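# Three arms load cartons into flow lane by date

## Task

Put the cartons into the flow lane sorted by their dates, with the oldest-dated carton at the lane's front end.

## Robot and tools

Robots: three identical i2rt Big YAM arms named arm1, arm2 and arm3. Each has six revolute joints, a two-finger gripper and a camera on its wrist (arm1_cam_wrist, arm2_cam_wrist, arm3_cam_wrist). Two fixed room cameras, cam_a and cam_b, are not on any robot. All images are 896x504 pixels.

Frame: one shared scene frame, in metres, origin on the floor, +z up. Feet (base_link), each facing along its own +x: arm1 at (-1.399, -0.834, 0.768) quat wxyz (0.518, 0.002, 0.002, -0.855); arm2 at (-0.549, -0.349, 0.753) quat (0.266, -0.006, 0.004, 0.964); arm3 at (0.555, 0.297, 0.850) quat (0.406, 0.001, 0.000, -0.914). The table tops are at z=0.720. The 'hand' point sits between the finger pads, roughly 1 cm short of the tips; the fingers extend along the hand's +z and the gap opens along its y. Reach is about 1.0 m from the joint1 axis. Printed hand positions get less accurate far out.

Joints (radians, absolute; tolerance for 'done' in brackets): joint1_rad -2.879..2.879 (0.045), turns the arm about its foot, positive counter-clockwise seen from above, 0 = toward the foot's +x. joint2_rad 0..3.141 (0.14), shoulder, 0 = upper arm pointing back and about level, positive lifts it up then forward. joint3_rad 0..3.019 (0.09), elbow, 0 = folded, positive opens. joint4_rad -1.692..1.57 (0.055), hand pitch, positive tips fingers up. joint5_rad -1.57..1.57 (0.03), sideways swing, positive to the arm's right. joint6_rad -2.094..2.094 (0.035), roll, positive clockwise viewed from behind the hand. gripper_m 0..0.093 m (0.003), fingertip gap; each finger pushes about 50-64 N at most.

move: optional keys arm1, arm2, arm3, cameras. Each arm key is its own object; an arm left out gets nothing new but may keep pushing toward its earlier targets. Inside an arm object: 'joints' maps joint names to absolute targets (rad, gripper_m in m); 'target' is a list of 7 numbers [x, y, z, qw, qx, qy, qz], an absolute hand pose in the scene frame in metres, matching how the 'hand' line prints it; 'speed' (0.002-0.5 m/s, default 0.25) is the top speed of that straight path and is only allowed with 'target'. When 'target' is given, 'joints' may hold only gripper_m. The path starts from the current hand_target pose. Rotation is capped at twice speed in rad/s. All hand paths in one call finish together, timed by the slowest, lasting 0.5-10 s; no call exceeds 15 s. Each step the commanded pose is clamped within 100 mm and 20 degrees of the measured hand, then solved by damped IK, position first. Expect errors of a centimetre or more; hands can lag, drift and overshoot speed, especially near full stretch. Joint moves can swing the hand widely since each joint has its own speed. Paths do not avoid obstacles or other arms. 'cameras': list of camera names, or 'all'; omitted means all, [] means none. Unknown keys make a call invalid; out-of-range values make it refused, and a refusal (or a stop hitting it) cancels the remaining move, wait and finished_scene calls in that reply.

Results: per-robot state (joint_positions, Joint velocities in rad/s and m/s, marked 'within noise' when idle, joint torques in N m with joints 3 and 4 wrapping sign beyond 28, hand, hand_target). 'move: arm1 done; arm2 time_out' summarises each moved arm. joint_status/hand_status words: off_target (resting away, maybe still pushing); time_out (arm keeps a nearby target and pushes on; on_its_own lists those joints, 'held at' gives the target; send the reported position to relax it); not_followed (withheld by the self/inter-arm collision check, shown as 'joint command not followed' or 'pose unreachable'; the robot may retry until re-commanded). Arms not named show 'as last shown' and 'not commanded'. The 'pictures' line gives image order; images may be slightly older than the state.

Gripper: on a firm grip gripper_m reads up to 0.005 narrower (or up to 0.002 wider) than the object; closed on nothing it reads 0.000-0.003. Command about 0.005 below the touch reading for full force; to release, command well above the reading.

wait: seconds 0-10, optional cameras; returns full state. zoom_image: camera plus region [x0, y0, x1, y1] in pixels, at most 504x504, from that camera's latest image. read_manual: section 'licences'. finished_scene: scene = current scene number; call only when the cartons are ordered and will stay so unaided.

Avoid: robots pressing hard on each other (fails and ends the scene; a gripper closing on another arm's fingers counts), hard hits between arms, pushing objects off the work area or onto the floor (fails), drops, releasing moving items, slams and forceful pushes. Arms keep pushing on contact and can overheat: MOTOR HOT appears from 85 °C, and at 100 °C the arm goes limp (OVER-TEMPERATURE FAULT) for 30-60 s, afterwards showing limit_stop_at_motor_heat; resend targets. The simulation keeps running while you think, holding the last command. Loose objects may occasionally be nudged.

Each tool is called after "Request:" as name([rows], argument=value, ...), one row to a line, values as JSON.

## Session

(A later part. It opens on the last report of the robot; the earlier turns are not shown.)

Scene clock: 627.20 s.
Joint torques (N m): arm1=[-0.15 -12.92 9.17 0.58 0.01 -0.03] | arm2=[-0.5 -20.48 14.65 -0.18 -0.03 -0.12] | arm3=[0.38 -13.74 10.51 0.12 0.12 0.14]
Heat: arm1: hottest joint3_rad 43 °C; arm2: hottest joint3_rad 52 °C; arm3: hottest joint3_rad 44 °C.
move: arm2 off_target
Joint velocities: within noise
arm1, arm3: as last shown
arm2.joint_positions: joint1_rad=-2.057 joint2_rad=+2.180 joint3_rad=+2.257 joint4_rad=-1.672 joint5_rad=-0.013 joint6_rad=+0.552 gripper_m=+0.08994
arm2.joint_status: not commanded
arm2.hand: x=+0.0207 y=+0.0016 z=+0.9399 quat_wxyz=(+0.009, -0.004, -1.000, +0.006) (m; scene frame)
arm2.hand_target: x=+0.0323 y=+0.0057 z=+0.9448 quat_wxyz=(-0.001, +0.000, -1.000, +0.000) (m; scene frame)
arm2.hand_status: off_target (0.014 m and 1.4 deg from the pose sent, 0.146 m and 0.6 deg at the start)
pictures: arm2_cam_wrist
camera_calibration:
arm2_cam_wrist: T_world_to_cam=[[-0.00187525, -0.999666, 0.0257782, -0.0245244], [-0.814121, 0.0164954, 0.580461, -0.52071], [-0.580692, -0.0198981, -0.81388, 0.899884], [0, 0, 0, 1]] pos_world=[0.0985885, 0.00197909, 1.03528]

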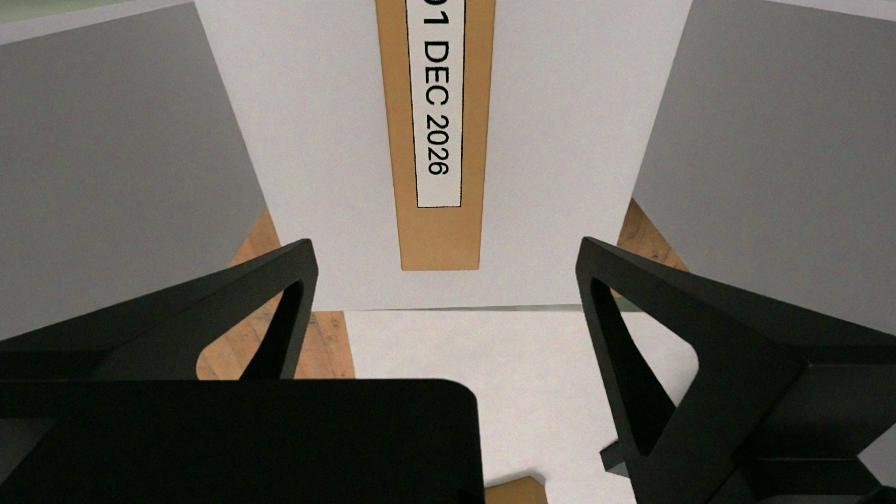

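Request:
move(arm2={"target": [-0.34, 0.0, 0.945, 0, 0, -1, 0], "speed": 0.35}, cameras=["arm2_cam_wrist"])

Request:
move(arm3={"target": [0.033, 0.0, 0.93, 0, -1, 0, 0], "speed": 0.25}, arm2={"joints": {"joint1_rad": -0.44, "joint2_rad": 1.384, "joint3_rad": 1.148, "joint4_rad": -1.244, "joint5_rad": 0, "joint6_rad": 0}}, cameras=["arm2_cam_wrist", "arm3_cam_wrist"])

Scene clock: 636.03 s.
Joint torques (N m): arm1=[-0.15 -12.81 9.18 0.58 0.01 -0.03] | arm2=[0.21 -10.23 8.72 0.7 0.13 0.09] | arm3=[0.62 -13.8 10.52 0.05 0.13 0.15]
Heat: arm1: hottest joint3_rad 43 °C; arm2: hottest joint3_rad 54 °C; arm3: hottest joint3_rad 44 °C.
move: arm2 done
Joint velocities: within noise
arm1, arm3: as last shown
arm2.joint_positions: joint1_rad=-1.587 joint2_rad=+1.414 joint3_rad=+1.231 joint4_rad=-1.377 joint5_rad=-0.016 joint6_rad=+1.009 gripper_m=+0.08994
arm2.joint_status: not commanded
arm2.hand: x=-0.3373 y=+0.0011 z=+0.9509 quat_wxyz=(-0.001, +0.003, -1.000, -0.003) (m; scene frame)
arm2.hand_target: x=-0.3400 y=-0.0001 z=+0.9450 quat_wxyz=(+0.000, +0.000, -1.000, +0.000) (m; scene frame)
arm2.hand_status: done (0.007 m and 0.5 deg from the pose sent, 0.361 m and 1.3 deg at the start)
pictures: arm2_cam_wrist
camera_calibration:
arm2_cam_wrist: T_world_to_cam=[[0.0110977, -0.999912, 0.00727913, -0.00393896], [-0.825697, -0.00505765, 0.564092, -0.806914], [-0.564005, -0.0122705, -0.82568, 0.717784], [0, 0, 0, 1]] pos_world=[-0.261388, 0.000787836, 1.04786]

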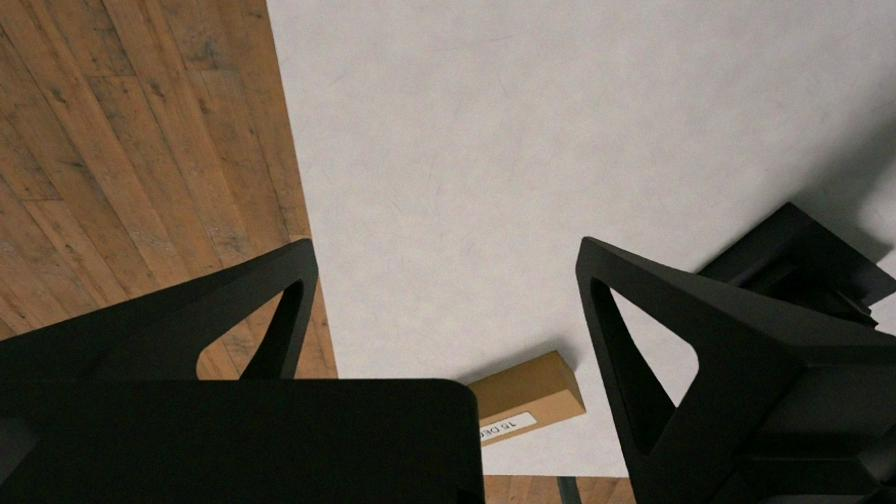

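Scene clock: 638.20 s.
Joint torques (N m): arm1=[-0.09 -12.75 9.18 0.58 0.01 -0.03] | arm2=[0.38 -10.34 8.69 0.7 0.01 -0.11] | arm3=[-0.15 -21.95 14.64 0.03 0.11 -0.02]
Heat: arm1: hottest joint3_rad 43 °C; arm2: hottest joint3_rad 54 °C; arm3: hottest joint3_rad 44 °C.
move: arm2 done; arm3 off_target
Joint velocities: within noise
arm1: as last shown
arm2.joint_positions: joint1_rad=-0.446 joint2_rad=+1.388 joint3_rad=+1.165 joint4_rad=-1.249 joint5_rad=-0.001 joint6_rad=+0.010 gripper_m=+0.08998
arm2.joint_status: all done
arm2.hand: x=-0.7801 y=+0.0005 z=+0.9330 quat_wxyz=(-0.020, +0.878, -0.477, -0.037) (m; scene frame)
arm2.hand_target: x=-0.7796 y=-0.0048 z=+0.9281 quat_wxyz=(-0.018, +0.882, -0.470, -0.033) (m; scene frame)
arm2.hand_status: not commanded
arm3.joint_positions: joint1_rad=-0.316 joint2_rad=+1.958 joint3_rad=+1.614 joint4_rad=-1.233 joint5_rad=+0.000 joint6_rad=+0.528 gripper_m=+0.09399
arm3.joint_status: not commanded
arm3.hand: x=+0.0459 y=+0.0065 z=+0.9303 quat_wxyz=(+0.002, -1.000, +0.004, -0.003) (m; scene frame)
arm3.hand_target: x=+0.0334 y=+0.0003 z=+0.9300 quat_wxyz=(+0.000, -1.000, +0.000, +0.000) (m; scene frame)
arm3.hand_status: off_target (0.014 m and 0.6 deg from the pose sent, 0.291 m and 1.5 deg at the start)
pictures: arm2_cam_wrist, arm3_cam_wrist
camera_calibration:
arm2_cam_wrist: T_world_to_cam=[[0.837175, 0.546781, 0.0129869, 0.638763], [0.470064, -0.731447, 0.493989, -0.0857862], [0.279603, -0.40745, -0.869371, 1.15238], [0, 0, 0, 1]] pos_world=[-0.81664, 0.0575262, 1.03593]
arm3_cam_wrist: T_world_to_cam=[[0.0230011, 0.999735, 0.000876656, -0.00742603], [0.799095, -0.0189118, 0.600908, -0.593742], [0.600765, -0.013121, -0.799318, 0.839151], [0, 0, 0, 1]] pos_world=[-0.0295059, 0.00720581, 1.02754]

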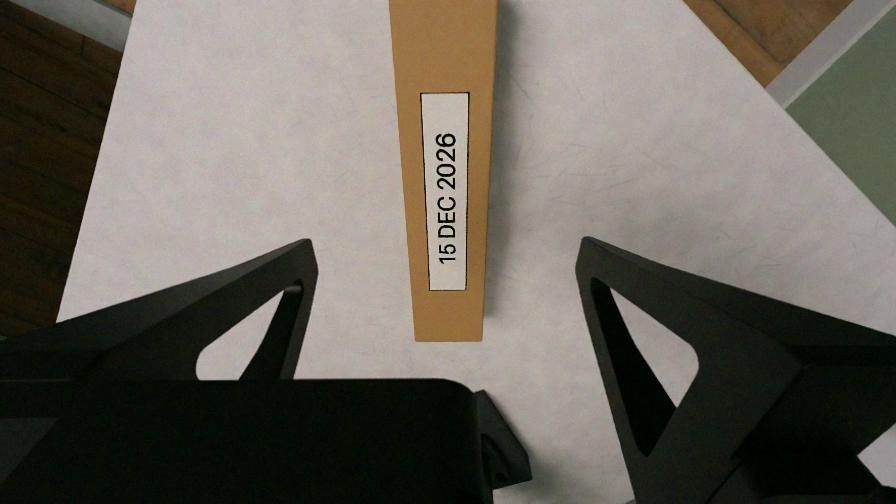

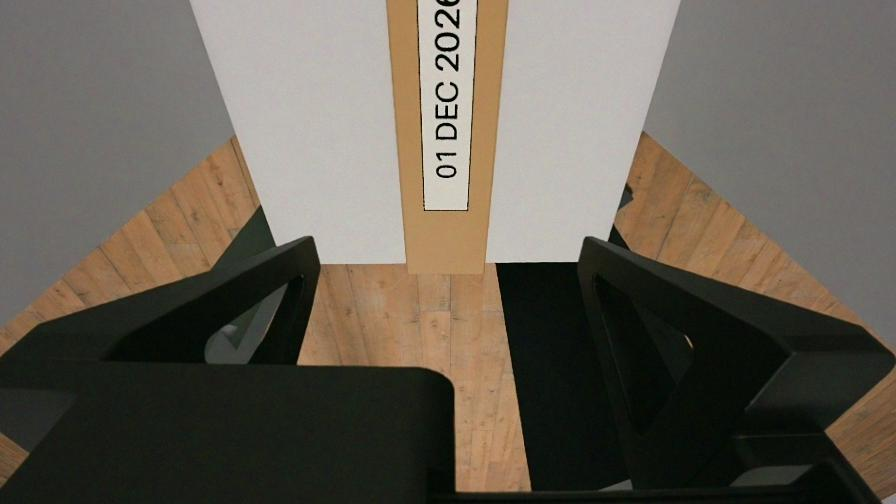

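Request:
move(arm3={"target": [0.014, -0.001, 0.804, 0, -1, 0, 0], "speed": 0.2}, cameras=["arm3_cam_wrist"])

Scene clock: 647.87 s.
Joint torques (N m): arm1=[-0.15 -12.98 9.18 0.58 0.01 -0.04] | arm2=[0.44 -10.29 8.72 0.7 0 -0.11] | arm3=[-0.67 -24.82 10.54 0.72 0.1 -0.03]
Heat: arm1: hottest joint3_rad 43 °C; arm2: hottest joint3_rad 53 °C; arm3: hottest joint3_rad 45 °C.
move: arm3 off_target
Joint velocities: within noise
arm1, arm2: as last shown
arm3.joint_positions: joint1_rad=-0.320 joint2_rad=+2.155 joint3_rad=+1.603 joint4_rad=-1.019 joint5_rad=+0.000 joint6_rad=+0.514 gripper_m=+0.09399
arm3.joint_status: not commanded
arm3.hand: x=+0.0217 y=-0.0043 z=+0.8116 quat_wxyz=(+0.000, -1.000, -0.001, -0.001) (m; scene frame)
arm3.hand_target: x=+0.0143 y=-0.0008 z=+0.8041 quat_wxyz=(+0.000, -1.000, +0.000, +0.000) (m; scene frame)
arm3.hand_status: off_target (0.011 m and 0.2 deg from the pose sent, 0.130 m and 0.6 deg at the start)
pictures: arm3_cam_wrist
camera_calibration:
arm3_cam_wrist: T_world_to_cam=[[0.0134493, 0.999908, -0.00172237, 0.00626184], [0.801767, -0.00975491, 0.597557, -0.500554], [0.597485, -0.00941768, -0.801825, 0.760778], [0, 0, 0, 1]] pos_world=[-0.0533108, -0.00397935, 0.909131]

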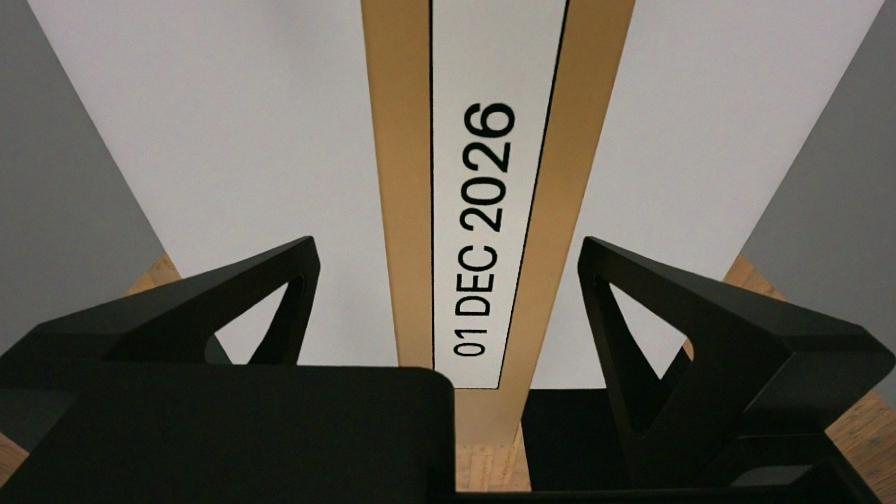

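Request:
move(arm3={"target": [0.012, 0.011, 0.7955, 0, -1, 0, 0], "speed": 0.15}, cameras=["arm3_cam_wrist"])

Scene clock: 653.67 s.
Joint torques (N m): arm1=[-0.15 -12.98 9.2 0.58 0.01 -0.03] | arm2=[0.38 -10.34 8.7 0.7 0 -0.11] | arm3=[-0.67 -24.53 8.72 0.77 0.09 -0.03]
Heat: arm1: hottest joint3_rad 43 °C; arm2: hottest joint3_rad 52 °C; arm3: hottest joint3_rad 44 °C.
move: arm3 off_target
Joint velocities: within noise
arm1, arm2: as last shown
arm3.joint_positions: joint1_rad=-0.342 joint2_rad=+2.155 joint3_rad=+1.603 joint4_rad=-0.997 joint5_rad=+0.000 joint6_rad=+0.495 gripper_m=+0.09399
arm3.joint_status: not commanded
arm3.hand: x=+0.0105 y=+0.0045 z=+0.8117 quat_wxyz=(-0.005, -1.000, +0.000, +0.009) (m; scene frame)
arm3.hand_target: x=+0.0124 y=+0.0112 z=+0.7958 quat_wxyz=(+0.000, -1.000, +0.000, +0.000) (m; scene frame)
arm3.hand_status: off_target (0.017 m and 1.2 deg from the pose sent, 0.024 m and 0.2 deg at the start)
pictures: arm3_cam_wrist
camera_calibration:
arm3_cam_wrist: T_world_to_cam=[[0.0163866, 0.999785, -0.0127159, 0.00648753], [0.813433, -0.00593472, 0.581628, -0.478806], [0.581428, -0.0198744, -0.813355, 0.777182], [0, 0, 0, 1]] pos_world=[-0.0625046, 0.00611833, 0.910695]

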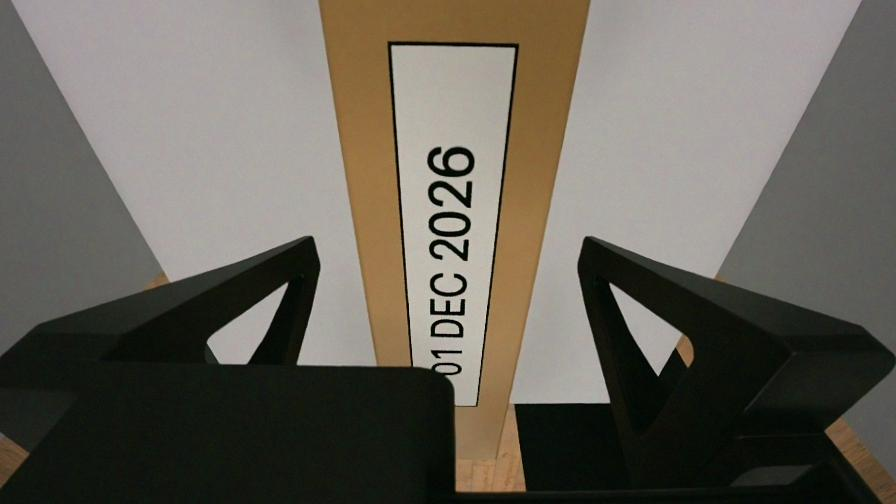

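Request:
move(arm3={"target": [0.014, 0.009, 0.783, 0, -1, 0, 0], "speed": 0.15}, cameras=["arm3_cam_wrist"])

Scene clock: 657.30 s.
Joint torques (N m): arm1=[-0.09 -12.86 9.18 0.59 0.02 -0.03] | arm2=[0.38 -10.29 8.7 0.7 0 -0.11] | arm3=[-0.26 -23.77 8.84 0.77 0.08 0.03]
Heat: arm1: hottest joint3_rad 43 °C; arm2: hottest joint3_rad 52 °C; arm3: hottest joint3_rad 44 °C.
move: arm3 off_target
Joint velocities: within noise
arm1, arm2: as last shown
arm3.joint_positions: joint1_rad=-0.342 joint2_rad=+2.162 joint3_rad=+1.592 joint4_rad=-0.972 joint5_rad=+0.000 joint6_rad=+0.495 gripper_m=+0.09399
arm3.joint_status: not commanded
arm3.hand: x=+0.0104 y=+0.0045 z=+0.8044 quat_wxyz=(-0.007, -1.000, +0.000, +0.012) (m; scene frame)
arm3.hand_target: x=+0.0145 y=+0.0093 z=+0.7835 quat_wxyz=(+0.000, -1.000, +0.000, +0.000) (m; scene frame)
arm3.hand_status: off_target (0.022 m and 1.6 deg from the pose sent, 0.029 m and 1.2 deg at the start)
pictures: arm3_cam_wrist
camera_calibration:
arm3_cam_wrist: T_world_to_cam=[[0.0159096, 0.999737, -0.0164925, 0.00957577], [0.817321, -0.00350165, 0.576172, -0.470093], [0.575963, -0.0226463, -0.817162, 0.774473], [0, 0, 0, 1]] pos_world=[-0.0620036, 0.00631959, 0.903882]

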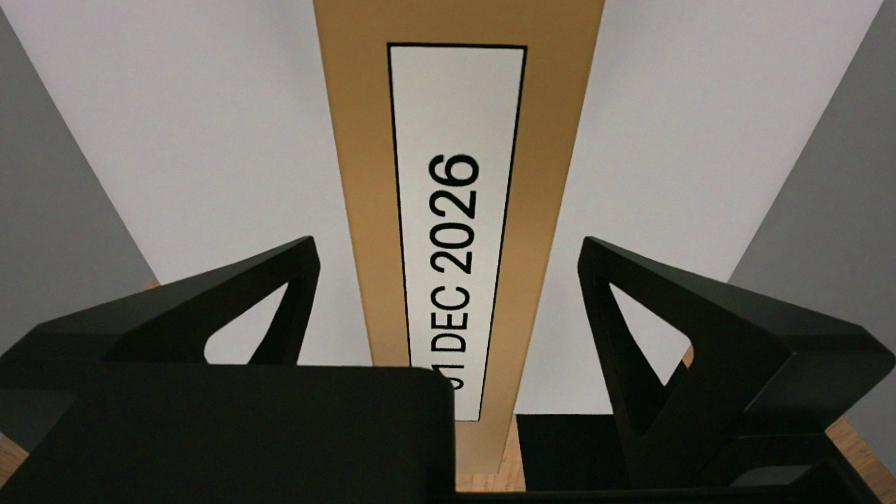

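Request:
move(arm3={"joints": {"gripper_m": 0.05}}, cameras=["arm3_cam_wrist"])

Scene clock: 659.43 s.
Joint torques (N m): arm1=[-0.09 -12.86 9.2 0.59 0.02 -0.04] | arm2=[0.38 -10.29 8.7 0.7 0 -0.12] | arm3=[-0.32 -23.53 8.79 0.72 0.06 0.02]
Heat: arm1: hottest joint3_rad 43 °C; arm2: hottest joint3_rad 51 °C; arm3: hottest joint3_rad 44 °C.
move: arm3 off_target
Joint velocities: within noise
arm1, arm2: as last shown
arm3.joint_positions: joint1_rad=-0.342 joint2_rad=+2.162 joint3_rad=+1.592 joint4_rad=-0.972 joint5_rad=+0.001 joint6_rad=+0.495 gripper_m=+0.05838
arm3.joint_status: gripper_m off_target (ended at +0.05840, target +0.05000)
arm3.hand: x=+0.0102 y=+0.0045 z=+0.8044 quat_wxyz=(-0.007, -1.000, +0.000, +0.012) (m; scene frame)
arm3.hand_target: x=+0.0145 y=+0.0093 z=+0.7835 quat_wxyz=(+0.000, -1.000, +0.000, +0.000) (m; scene frame)
arm3.hand_status: not commanded
pictures: arm3_cam_wrist
camera_calibration:
arm3_cam_wrist: T_world_to_cam=[[0.0159199, 0.999745, -0.0160024, 0.00903676], [0.817687, -0.00380665, 0.575651, -0.469572], [0.575443, -0.0222493, -0.817539, 0.77492], [0, 0, 0, 1]] pos_world=[-0.0621035, 0.00641946, 0.903982]

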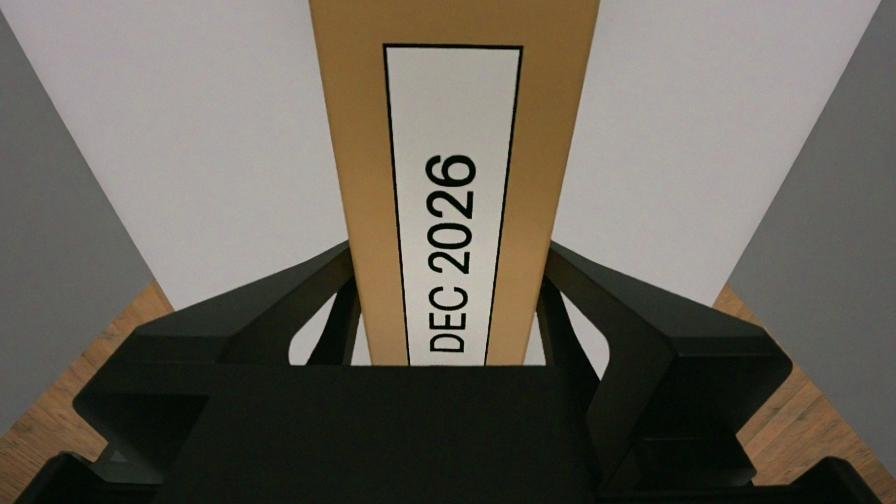

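Request:
move(arm3={"target": [0.02, 0.004, 0.95, 0, -1, 0, 0], "speed": 0.2}, arm2={"target": [-0.75, -0.049, 0.773, 0, 0.882, -0.471, 0], "speed": 0.2}, cameras=["arm2_cam_wrist", "arm3_cam_wrist"])

Scene clock: 676.80 s.
Joint torques (N m): arm1=[-0.21 -12.86 9.16 0.59 0.02 -0.04] | arm2=[0.44 -8.18 7.32 0.87 -0.05 -0.1] | arm3=[0.85 -26.17 15.15 -0.14 0.05 0.15]
Heat: arm1: hottest joint3_rad 43 °C; arm2: hottest joint3_rad 50 °C; arm3: hottest joint3_rad 43 °C.
move: arm2 done; arm3 off_target
Joint velocities: within noise
arm1.joint_positions: joint1_rad=+1.011 joint2_rad=+1.404 joint3_rad=+1.196 joint4_rad=-1.206 joint5_rad=+0.001 joint6_rad=+0.006 gripper_m=+0.08995
arm1.joint_status: not commanded
arm1.hand: x=-1.1783 y=-1.2135 z=+0.9595 quat_wxyz=(-0.067, -0.499, -0.863, +0.037) (m; scene frame)
arm1.hand_target: x=-1.1811 y=-1.2179 z=+0.9631 quat_wxyz=(-0.073, -0.501, -0.862, +0.040) (m; scene frame)
arm1.hand_status: not commanded
arm2.joint_positions: joint1_rad=-0.446 joint2_rad=+1.484 joint3_rad=+0.820 joint4_rad=-0.880 joint5_rad=-0.001 joint6_rad=+0.010 gripper_m=+0.08998
arm2.joint_status: not commanded
arm2.hand: x=-0.7497 y=-0.0451 z=+0.7802 quat_wxyz=(-0.003, +0.879, -0.478, -0.005) (m; scene frame)
arm2.hand_target: x=-0.7499 y=-0.0491 z=+0.7731 quat_wxyz=(+0.000, +0.882, -0.471, +0.000) (m; scene frame)
arm2.hand_status: done (0.008 m and 1.1 deg from the pose sent, 0.170 m and 4.9 deg at the start)
arm3.joint_positions: joint1_rad=-0.342 joint2_rad=+2.003 joint3_rad=+1.673 joint4_rad=-1.291 joint5_rad=+0.002 joint6_rad=+0.495 gripper_m=+0.05838
arm3.joint_status: not commanded
arm3.hand: x=+0.0337 y=+0.0174 z=+0.9259 quat_wxyz=(+0.012, -1.000, +0.000, -0.022) (m; scene frame)
arm3.hand_target: x=+0.0212 y=+0.0047 z=+0.9502 quat_wxyz=(+0.000, -1.000, +0.000, +0.000) (m; scene frame)
arm3.hand_status: off_target (0.031 m and 2.9 deg from the pose sent, 0.146 m and 1.6 deg at the start)
pictures: arm2_cam_wrist, arm3_cam_wrist
camera_calibration:
arm2_cam_wrist: T_world_to_cam=[[0.836712, 0.547478, 0.0134546, 0.639521], [0.448943, -0.699776, 0.555666, -0.120517], [0.31363, -0.458892, -0.831297, 0.985927], [0, 0, 0, 1]] pos_world=[-0.790206, 0.0179744, 0.877961]
arm3_cam_wrist: T_world_to_cam=[[0.0155726, 0.999612, 0.0230929, -0.0383581], [0.775711, -0.0266508, 0.630525, -0.607698], [0.630896, 0.00809449, -0.775825, 0.81997], [0, 0, 0, 1]] pos_world=[-0.0453206, 0.0155103, 1.02021]

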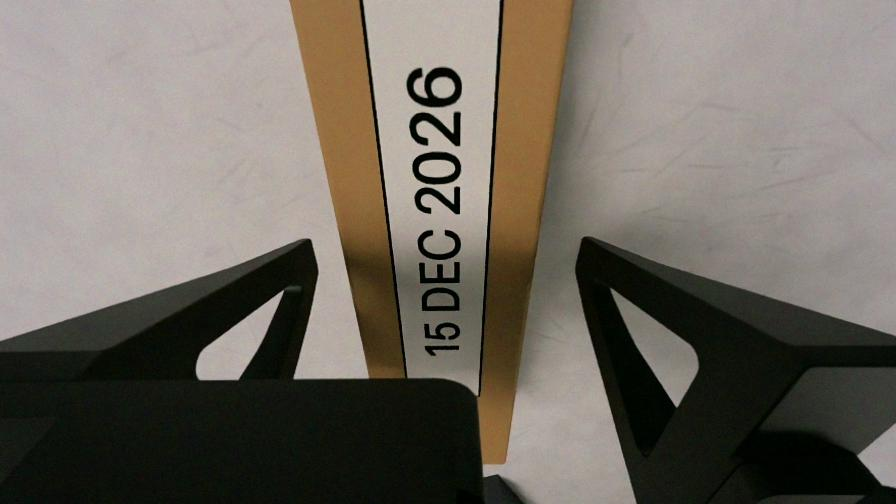

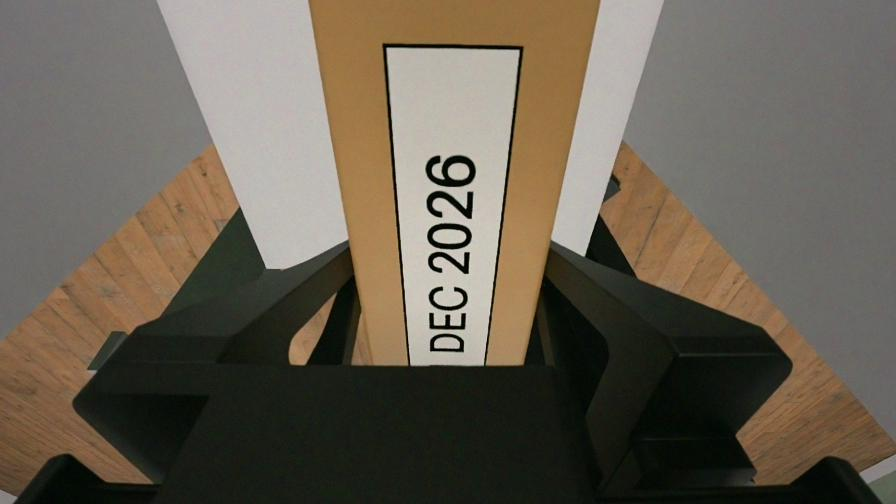

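Request:
move(arm3={"target": [0.34, -0.01, 0.955, 0, -1, 0, 0], "speed": 0.25}, arm2={"target": [-0.75, -0.049, 0.762, 0, 0.882, -0.471, 0], "speed": 0.1}, cameras=["arm2_cam_wrist", "arm3_cam_wrist"])

Scene clock: 681.93 s.
Joint torques (N m): arm1=[-0.21 -12.86 9.2 0.59 0.02 -0.03] | arm2=[0.44 -8 6.82 0.79 -0.04 -0.1] | arm3=[0.91 -15.74 10.07 0.58 0.19 0.15]
Heat: arm1: hottest joint3_rad 43 °C; arm2: hottest joint3_rad 50 °C; arm3: hottest joint3_rad 43 °C.
move: arm2 off_target; arm3 done
Joint velocities: within noise
arm1: as last shown
arm2.joint_positions: joint1_rad=-0.446 joint2_rad=+1.503 joint3_rad=+0.813 joint4_rad=-0.846 joint5_rad=-0.001 joint6_rad=+0.010 gripper_m=+0.08998
arm2.joint_status: not commanded
arm2.hand: x=-0.7512 y=-0.0428 z=+0.7716 quat_wxyz=(-0.005, +0.879, -0.478, -0.008) (m; scene frame)
arm2.hand_target: x=-0.7498 y=-0.0491 z=+0.7623 quat_wxyz=(+0.000, +0.882, -0.471, +0.000) (m; scene frame)
arm2.hand_status: off_target (0.011 m and 1.4 deg from the pose sent, 0.019 m and 1.1 deg at the start)
arm3.joint_positions: joint1_rad=+0.119 joint2_rad=+1.434 joint3_rad=+0.965 joint4_rad=-1.133 joint5_rad=-0.001 joint6_rad=+0.955 gripper_m=+0.05838
arm3.joint_status: not commanded
arm3.hand: x=+0.3403 y=-0.0050 z=+0.9461 quat_wxyz=(+0.013, -1.000, +0.000, -0.011) (m; scene frame)
arm3.hand_target: x=+0.3400 y=-0.0099 z=+0.9550 quat_wxyz=(+0.000, -1.000, +0.000, +0.000) (m; scene frame)
arm3.hand_status: done (0.010 m and 1.9 deg from the pose sent, 0.309 m and 2.9 deg at the start)
pictures: arm2_cam_wrist, arm3_cam_wrist
camera_calibration:
arm2_cam_wrist: T_world_to_cam=[[0.836696, 0.547504, 0.0134323, 0.639625], [0.451353, -0.703234, 0.549311, -0.106878], [0.310196, -0.453543, -0.83551, 0.981244], [0, 0, 0, 1]] pos_world=[-0.791309, 0.0196798, 0.869957]
arm3_cam_wrist: T_world_to_cam=[[0.0151521, 0.999621, 0.0229936, -0.02097], [0.790385, -0.0260592, 0.612056, -0.846306], [0.612423, 0.00889991, -0.79048, 0.662516], [0, 0, 0, 1]] pos_world=[0.263486, -0.00698835, 1.04217]

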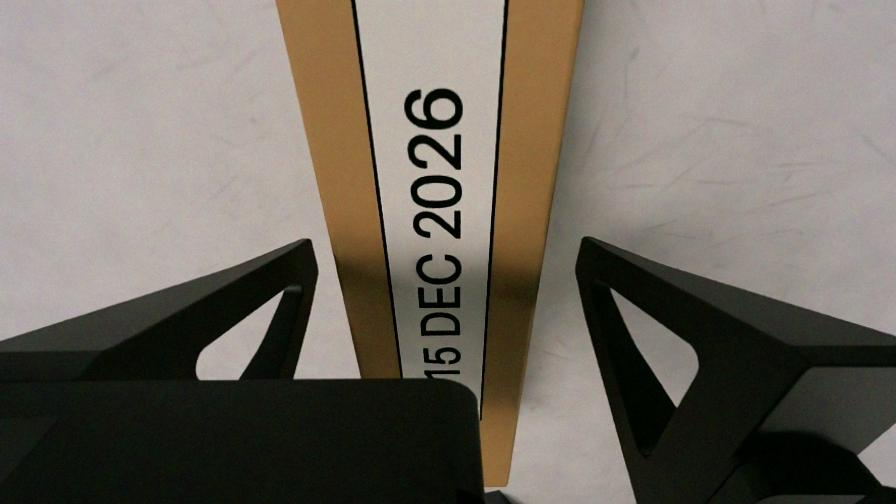

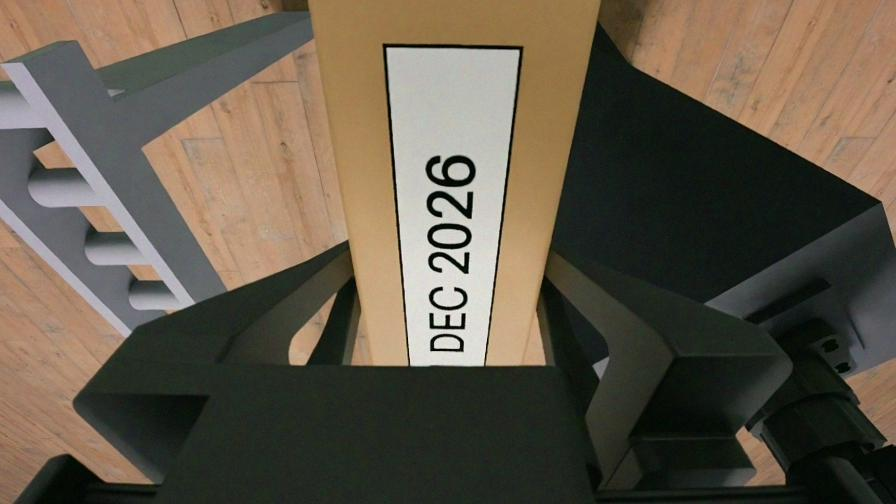

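Request:
move(arm3={"target": [0.54, -0.3255, 0.90, 0.0006, -0.9985, 0.0109, 0.0541], "speed": 0.3}, arm2={"joints": {"gripper_m": 0.05}}, cameras=["arm2_cam_wrist", "arm3_cam_wrist"])

Scene clock: 687.93 s.
Joint torques (N m): arm1=[-0.09 -12.92 9.18 0.58 0.02 -0.03] | arm2=[0.44 -8.06 6.84 0.79 0.05 -0.1] | arm3=[-0.03 -25.05 15.25 -0.14 0.3 0.15]
Heat: arm1: hottest joint3_rad 43 °C; arm2: hottest joint3_rad 49 °C; arm3: hottest joint3_rad 43 °C.
move: arm2 off_target; arm3 off_target
Joint velocities: within noise
arm1: as last shown
arm2.joint_positions: joint1_rad=-0.446 joint2_rad=+1.503 joint3_rad=+0.813 joint4_rad=-0.846 joint5_rad=-0.004 joint6_rad=+0.010 gripper_m=+0.06046
arm2.joint_status: gripper_m off_target (ended at +0.06049, target +0.05000)
arm2.hand: x=-0.7518 y=-0.0431 z=+0.7716 quat_wxyz=(-0.004, +0.879, -0.477, -0.009) (m; scene frame)
arm2.hand_target: x=-0.7498 y=-0.0491 z=+0.7623 quat_wxyz=(+0.000, +0.882, -0.471, +0.000) (m; scene frame)
arm2.hand_status: not commanded
arm3.joint_positions: joint1_rad=+0.746 joint2_rad=+2.063 joint3_rad=+1.659 joint4_rad=-1.205 joint5_rad=+0.107 joint6_rad=+1.592 gripper_m=+0.05838
arm3.joint_status: not commanded
arm3.hand: x=+0.5424 y=-0.3051 z=+0.8872 quat_wxyz=(+0.019, -0.998, +0.004, +0.053) (m; scene frame)
arm3.hand_target: x=+0.5401 y=-0.3244 z=+0.9004 quat_wxyz=(+0.000, -0.998, +0.011, +0.054) (m; scene frame)
arm3.hand_status: off_target (0.024 m and 2.2 deg from the pose sent, 0.380 m and 7.7 deg at the start)
pictures: arm2_cam_wrist, arm3_cam_wrist
camera_calibration:
arm2_cam_wrist: T_world_to_cam=[[0.836336, 0.548112, 0.0106893, 0.642216], [0.45321, -0.702238, 0.549055, -0.105233], [0.30845, -0.454351, -0.835718, 0.980046], [0, 0, 0, 1]] pos_world=[-0.791711, 0.0193793, 0.869955]
arm3_cam_wrist: T_world_to_cam=[[0.0255074, 0.999149, 0.032399, 0.263193], [0.861071, -0.0384236, 0.507031, -0.92676], [0.507845, 0.0149648, -0.861319, 0.61629], [0, 0, 0, 1]] pos_world=[0.478313, -0.307801, 0.992191]

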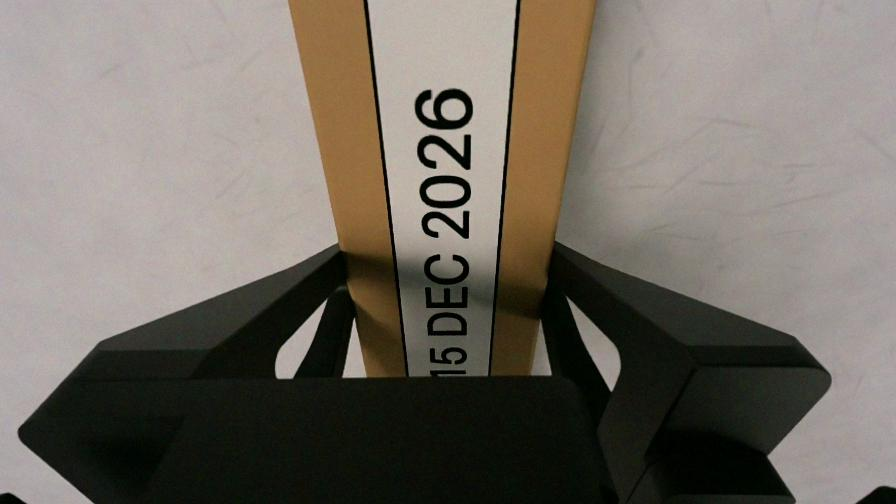

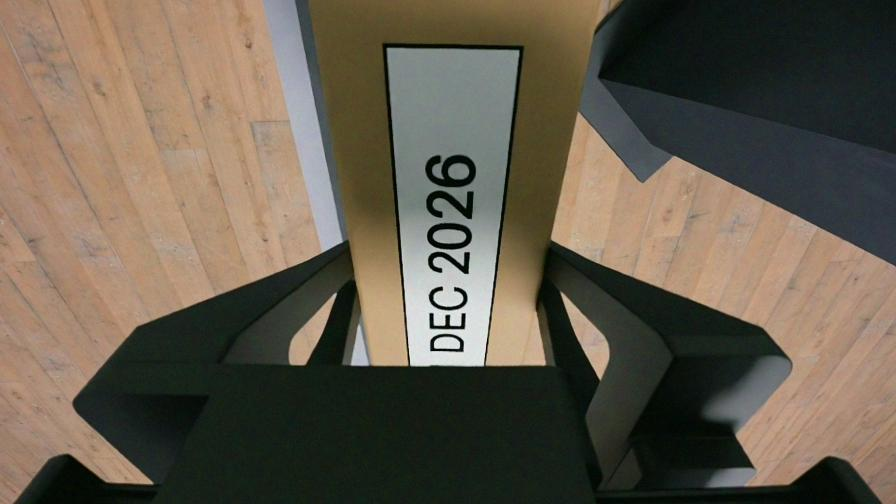

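Request:
move(arm3={"target": [0.54, -0.3455, 0.875, 0.0006, -0.9985, 0.0109, 0.0541], "speed": 0.2}, arm2={"target": [-0.75, -0.049, 0.95, 0, 0.882, -0.471, 0], "speed": 0.25}, cameras=["arm2_cam_wrist", "arm3_cam_wrist"])

Scene clock: 697.27 s.
Joint torques (N m): arm1=[-0.09 -12.92 9.18 0.58 0.02 -0.03] | arm2=[0.32 -7.65 15.06 -0.18 0.04 -0.11] | arm3=[-0.03 -25.82 15.09 0.35 0.32 0.15]
Heat: arm1: hottest joint3_rad 43 °C; arm2: hottest joint3_rad 48 °C; arm3: hottest joint3_rad 45 °C.
move: arm2 off_target; arm3 off_target
Joint velocities: within noise
arm1: as last shown
arm2.joint_positions: joint1_rad=-0.446 joint2_rad=+1.273 joint3_rad=+1.037 joint4_rad=-1.376 joint5_rad=-0.003 joint6_rad=+0.010 gripper_m=+0.06046
arm2.joint_status: not commanded
arm2.hand: x=-0.7366 y=-0.0662 z=+0.9256 quat_wxyz=(+0.014, +0.878, -0.477, +0.024) (m; scene frame)
arm2.hand_target: x=-0.7491 y=-0.0502 z=+0.9500 quat_wxyz=(+0.000, +0.882, -0.471, +0.000) (m; scene frame)
arm2.hand_status: off_target (0.033 m and 3.3 deg from the pose sent, 0.178 m and 1.4 deg at the start)
arm3.joint_positions: joint1_rad=+0.746 joint2_rad=+2.140 joint3_rad=+1.720 joint4_rad=-1.206 joint5_rad=+0.107 joint6_rad=+1.593 gripper_m=+0.05838
arm3.joint_status: not commanded
arm3.hand: x=+0.5426 y=-0.3212 z=+0.8627 quat_wxyz=(+0.027, -0.998, +0.004, +0.053) (m; scene frame)
arm3.hand_target: x=+0.5401 y=-0.3442 z=+0.8757 quat_wxyz=(+0.000, -0.998, +0.011, +0.054) (m; scene frame)
arm3.hand_status: off_target (0.027 m and 3.1 deg from the pose sent, 0.042 m and 2.2 deg at the start)
pictures: arm2_cam_wrist, arm3_cam_wrist
camera_calibration:
arm2_cam_wrist: T_world_to_cam=[[0.835898, 0.548755, 0.0119389, 0.63905], [0.428408, -0.665868, 0.610808, -0.285905], [0.343134, -0.505458, -0.791689, 1.07503], [0, 0, 0, 1]] pos_world=[-0.780576, 0.0023274, 1.01809]
arm3_cam_wrist: T_world_to_cam=[[0.0258101, 0.998497, 0.0483537, 0.265873], [0.861179, -0.0467714, 0.506145, -0.917142], [0.507646, 0.0285775, -0.861092, 0.599529], [0, 0, 0, 1]] pos_world=[0.478613, -0.325503, 0.9676]

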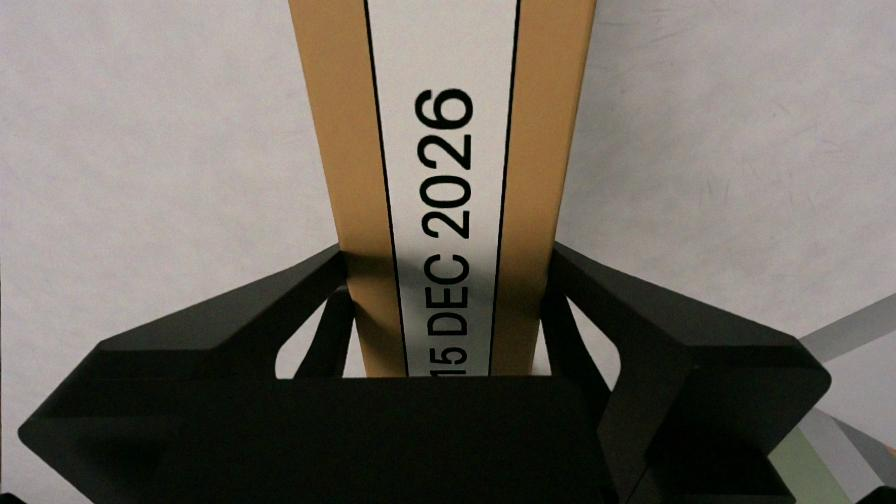

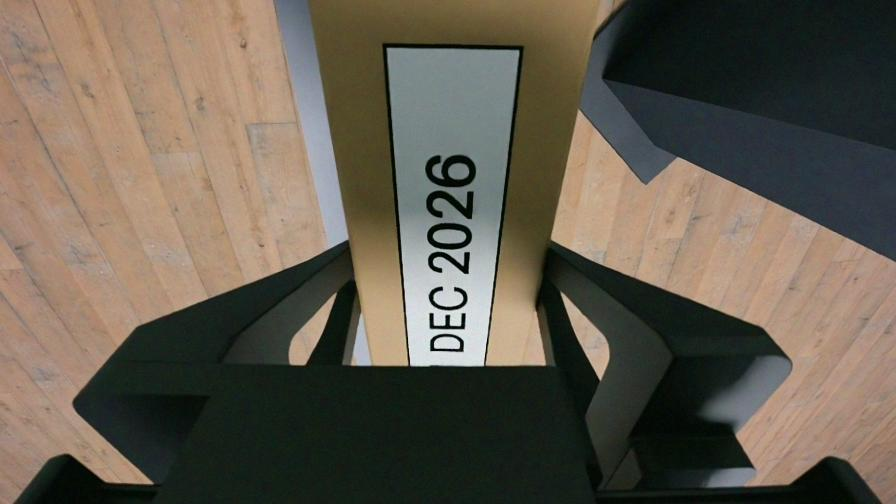

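Request:
move(arm3={"target": [0.54, -0.351, 0.832, 0.0006, -0.9985, 0.0109, 0.0541], "speed": 0.15}, arm2={"joints": {"joint1_rad": -1.592, "joint2_rad": 1.466, "joint3_rad": 1.23, "joint4_rad": -1.287, "joint5_rad": 0, "joint6_rad": 1.01}}, cameras=["arm2_cam_wrist", "arm3_cam_wrist"])

Scene clock: 703.77 s.
Joint torques (N m): arm1=[-0.09 -12.86 9.2 0.58 0.02 -0.03] | arm2=[-0.56 -12.22 14 0.2 0 0.09] | arm3=[-0.21 -27.4 13.71 0.4 0.3 0.15]
Heat: arm1: hottest joint3_rad 43 °C; arm2: hottest joint3_rad 50 °C; arm3: hottest joint3_rad 46 °C.
move: arm2 done; arm3 off_target
Joint velocities: within noise
arm1: as last shown
arm2.joint_positions: joint1_rad=-1.587 joint2_rad=+1.478 joint3_rad=+1.174 joint4_rad=-1.287 joint5_rad=+0.001 joint6_rad=+1.000 gripper_m=+0.06050
arm2.joint_status: all done
arm2.hand: x=-0.3314 y=+0.0040 z=+0.9050 quat_wxyz=(+0.000, +0.008, -1.000, +0.014) (m; scene frame)
arm2.hand_target: x=-0.3198 y=+0.0194 z=+0.9303 quat_wxyz=(-0.017, +0.000, -1.000, -0.014) (m; scene frame)
arm2.hand_status: not commanded
arm3.joint_positions: joint1_rad=+0.746 joint2_rad=+2.215 joint3_rad=+1.720 joint4_rad=-1.133 joint5_rad=+0.107 joint6_rad=+1.593 gripper_m=+0.05838
arm3.joint_status: not commanded
arm3.hand: x=+0.5428 y=-0.3284 z=+0.8166 quat_wxyz=(+0.028, -0.998, +0.004, +0.053) (m; scene frame)
arm3.hand_target: x=+0.5401 y=-0.3499 z=+0.8326 quat_wxyz=(+0.000, -0.998, +0.011, +0.054) (m; scene frame)
arm3.hand_status: off_target (0.028 m and 3.2 deg from the pose sent, 0.043 m and 3.1 deg at the start)
pictures: arm2_cam_wrist, arm3_cam_wrist
camera_calibration:
arm2_cam_wrist: T_world_to_cam=[[0.0205138, -0.998919, 0.0417114, -0.0289024], [-0.824734, 0.00667576, 0.565481, -0.777082], [-0.565149, -0.046001, -0.823706, 0.681252], [0, 0, 0, 1]] pos_world=[-0.255284, 0.00765472, 1.00178]
arm3_cam_wrist: T_world_to_cam=[[0.0258565, 0.99838, 0.050686, 0.273379], [0.861176, -0.0479937, 0.506036, -0.894551], [0.507649, 0.0305652, -0.861022, 0.560593], [0, 0, 0, 1]] pos_world=[0.478713, -0.333003, 0.921502]

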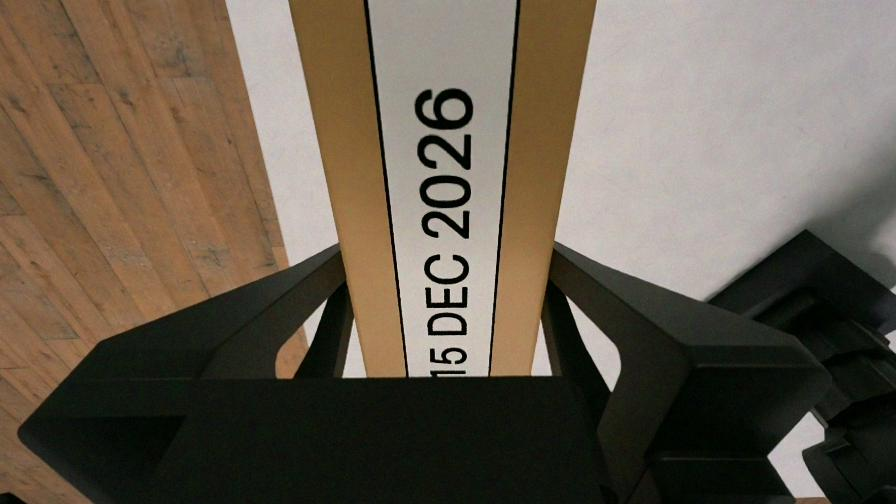

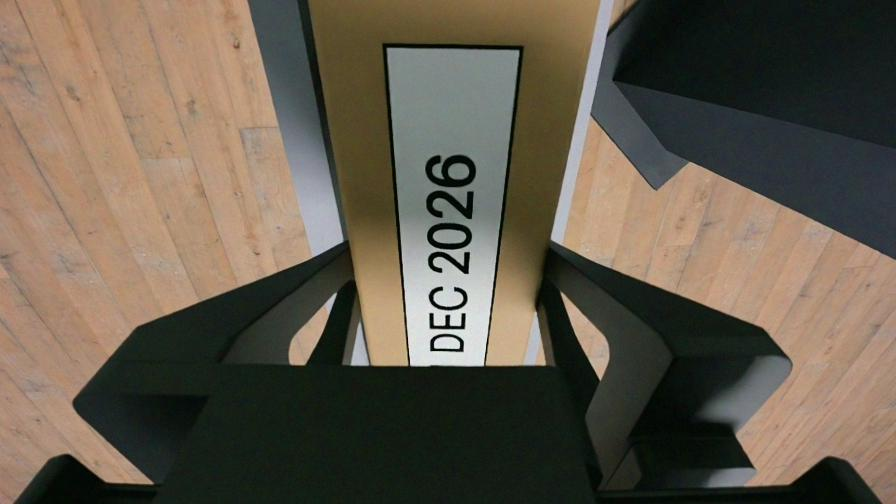

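Request:
zoom_image(camera="arm3_cam_wrist", region=[220, 0, 700, 270])

Scaled by 1.050 from the camera's 896x504 image, which has a finer 1280x720 frame.

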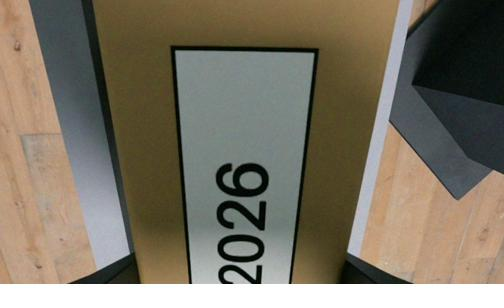

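Request:
move(arm3={"target": [0.54, -0.349, 0.802, 0.0006, -0.9985, 0.0109, 0.0541], "speed": 0.1}, arm2={"target": [0.02, 0.0, 0.92, 0, 0, -1, 0], "speed": 0.25}, cameras=["arm2_cam_wrist", "arm3_cam_wrist"])

Scene clock: 721.03 s.
Joint torques (N m): arm1=[-0.15 -12.86 9.17 0.59 0.02 -0.03] | arm2=[-0.09 -20.72 15.77 -0.38 -0.05 -0.14] | arm3=[-0.26 -25.93 11.51 0.62 0.31 0.14]
Heat: arm1: hottest joint3_rad 43 °C; arm2: hottest joint3_rad 55 °C; arm3: hottest joint3_rad 47 °C.
move: arm2 off_target; arm3 off_target
Joint velocities: within noise
arm1: as last shown
arm2.joint_positions: joint1_rad=-2.060 joint2_rad=+2.132 joint3_rad=+2.067 joint4_rad=-1.560 joint5_rad=-0.013 joint6_rad=+0.555 gripper_m=+0.06050
arm2.joint_status: not commanded
arm2.hand: x=+0.0048 y=-0.0112 z=+0.8991 quat_wxyz=(+0.022, -0.007, -1.000, +0.014) (m; scene frame)
arm2.hand_target: x=+0.0185 y=-0.0008 z=+0.9203 quat_wxyz=(-0.001, +0.000, -1.000, +0.000) (m; scene frame)
arm2.hand_status: off_target (0.028 m and 3.1 deg from the pose sent, 0.352 m and 1.9 deg at the start)
arm3.joint_positions: joint1_rad=+0.746 joint2_rad=+2.230 joint3_rad=+1.720 joint4_rad=-1.078 joint5_rad=+0.107 joint6_rad=+1.593 gripper_m=+0.05838
arm3.joint_status: not commanded
arm3.hand: x=+0.5429 y=-0.3394 z=+0.8068 quat_wxyz=(+0.008, -0.999, +0.005, +0.052) (m; scene frame)
arm3.hand_target: x=+0.5401 y=-0.3487 z=+0.8022 quat_wxyz=(+0.001, -0.998, +0.011, +0.054) (m; scene frame)
arm3.hand_status: off_target (0.011 m and 1.1 deg from the pose sent, 0.025 m and 3.2 deg at the start)
pictures: arm2_cam_wrist, arm3_cam_wrist
camera_calibration:
arm2_cam_wrist: T_world_to_cam=[[-0.00755457, -0.999086, 0.0420701, -0.0509336], [-0.799239, 0.0313168, 0.600196, -0.527402], [-0.600965, -0.0290898, -0.798746, 0.843593], [0, 0, 0, 1]] pos_world=[0.0850649, -0.00983055, 0.992504]
arm3_cam_wrist: T_world_to_cam=[[0.0259125, 0.999608, 0.0106201, 0.317476], [0.860936, -0.0277144, 0.507958, -0.884787], [0.508053, -0.00401922, -0.861316, 0.540702], [0, 0, 0, 1]] pos_world=[0.478813, -0.3397, 0.911778]

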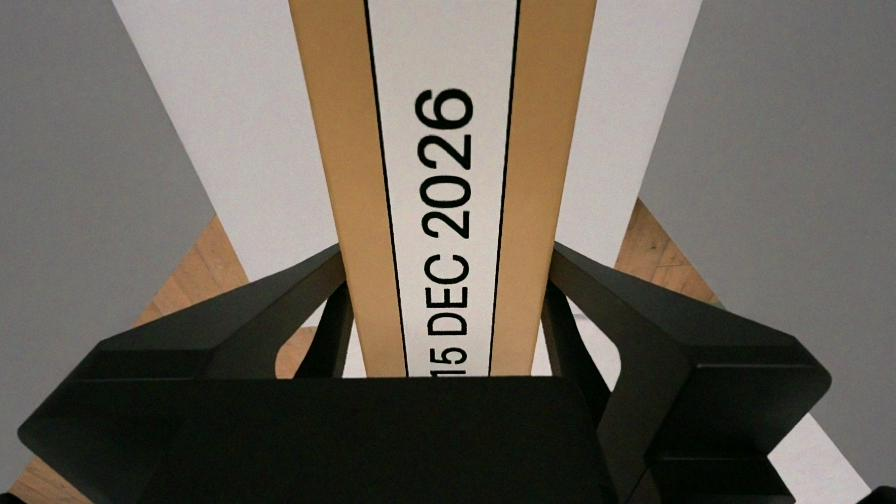

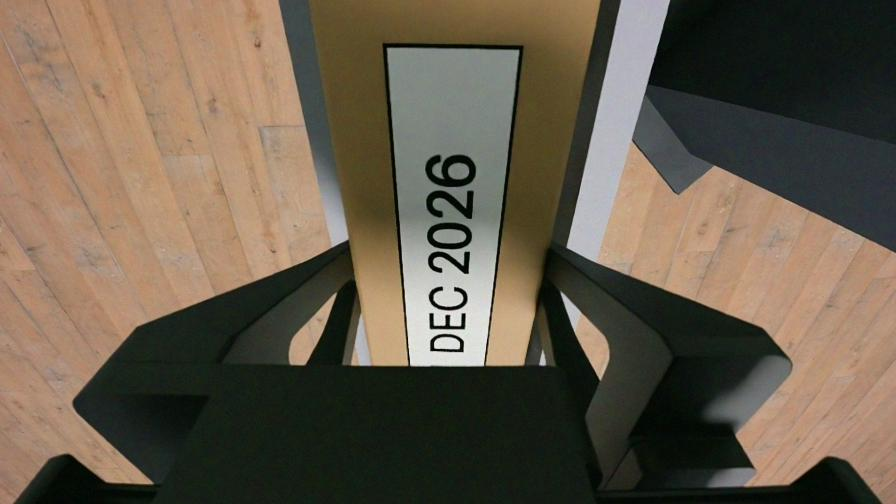

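Request:
move(arm3={"target": [0.54, -0.3375, 0.796, 0.0006, -0.9985, 0.0109, 0.0541], "speed": 0.08}, arm2={"target": [0.033, 0.009, 0.80, 0, 0, -1, 0], "speed": 0.12}, cameras=["arm2_cam_wrist", "arm3_cam_wrist"])

Scene clock: 729.00 s.
Joint torques (N m): arm1=[-0.15 -12.92 9.18 0.58 0.02 -0.03] | arm2=[0.32 -22.07 9.77 0.59 0.01 -0.1] | arm3=[-0.21 -27.05 8.35 0.88 0.32 0.14]
Heat: arm1: hottest joint3_rad 43 °C; arm2: hottest joint3_rad 57 °C; arm3: hottest joint3_rad 47 °C.
move: arm2 done; arm3 done
Joint velocities: within noise
arm1: as last shown
arm2.joint_positions: joint1_rad=-2.060 joint2_rad=+2.248 joint3_rad=+2.010 joint4_rad=-1.341 joint5_rad=-0.013 joint6_rad=+0.555 gripper_m=+0.06050
arm2.joint_status: not commanded
arm2.hand: x=+0.0336 y=+0.0045 z=+0.8017 quat_wxyz=(+0.002, -0.006, -1.000, +0.002) (m; scene frame)
arm2.hand_target: x=+0.0329 y=+0.0091 z=+0.7999 quat_wxyz=(+0.000, +0.000, -1.000, +0.000) (m; scene frame)
arm2.hand_status: done (0.005 m and 0.8 deg from the pose sent, 0.105 m and 3.1 deg at the start)
arm3.joint_positions: joint1_rad=+0.746 joint2_rad=+2.225 joint3_rad=+1.702 joint4_rad=-1.049 joint5_rad=+0.107 joint6_rad=+1.593 gripper_m=+0.05838
arm3.joint_status: not commanded
arm3.hand: x=+0.5430 y=-0.3395 z=+0.8041 quat_wxyz=(+0.000, -0.999, +0.005, +0.052) (m; scene frame)
arm3.hand_target: x=+0.5401 y=-0.3373 z=+0.7960 quat_wxyz=(+0.001, -0.998, +0.011, +0.054) (m; scene frame)
arm3.hand_status: done (0.009 m and 0.7 deg from the pose sent, 0.011 m and 1.1 deg at the start)
pictures: arm2_cam_wrist, arm3_cam_wrist
camera_calibration:
arm2_cam_wrist: T_world_to_cam=[[-0.00769425, -0.99982, 0.0173458, -0.0110468], [-0.822453, 0.016194, 0.568603, -0.420351], [-0.568781, -0.00989114, -0.82243, 0.801365], [0, 0, 0, 1]] pos_world=[0.109998, 0.00368877, 0.89827]
arm3_cam_wrist: T_world_to_cam=[[0.0259059, 0.99965, -0.00540923, 0.330593], [0.86087, -0.0195582, 0.508449, -0.881026], [0.508166, -0.0178285, -0.861075, 0.53343], [0, 0, 0, 1]] pos_world=[0.478813, -0.338198, 0.909069]

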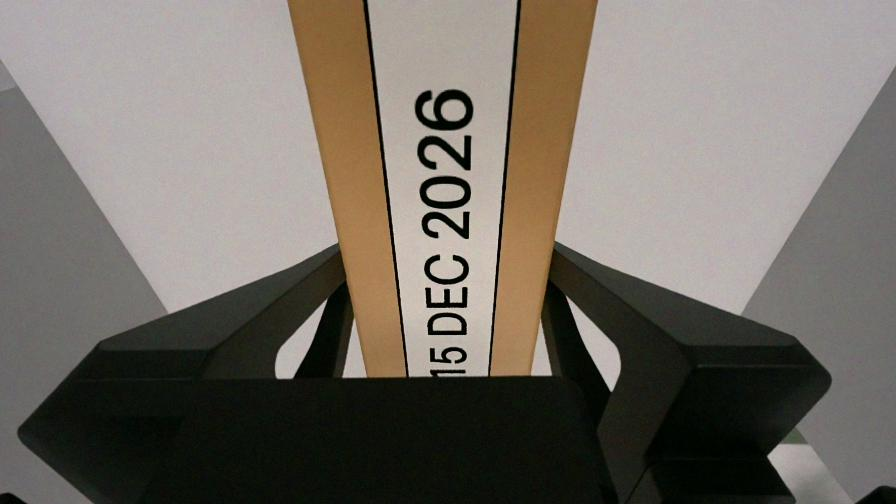

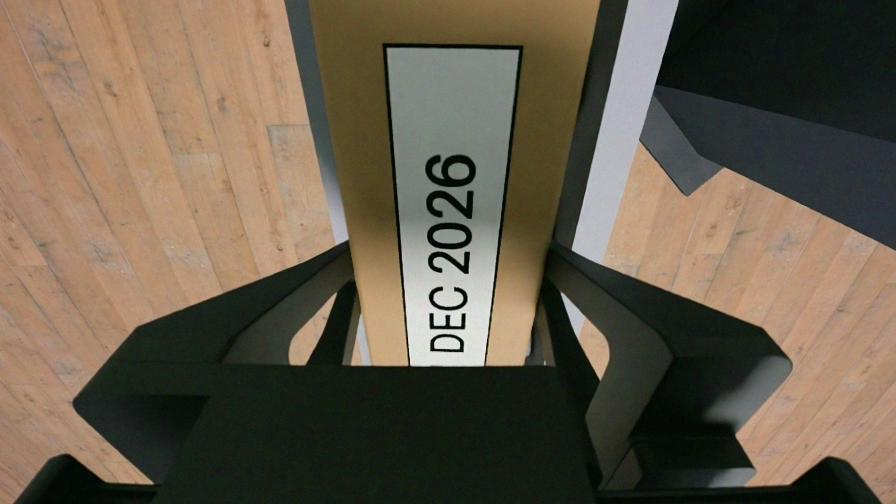

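Request:
zoom_image(camera="arm3_cam_wrist", region=[260, 0, 700, 250])

Scaled by 1.145 from the camera's 896x504 image, which has a finer 1280x720 frame.

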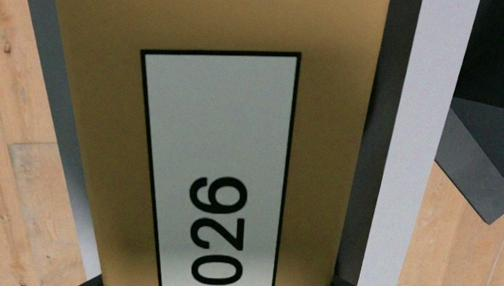

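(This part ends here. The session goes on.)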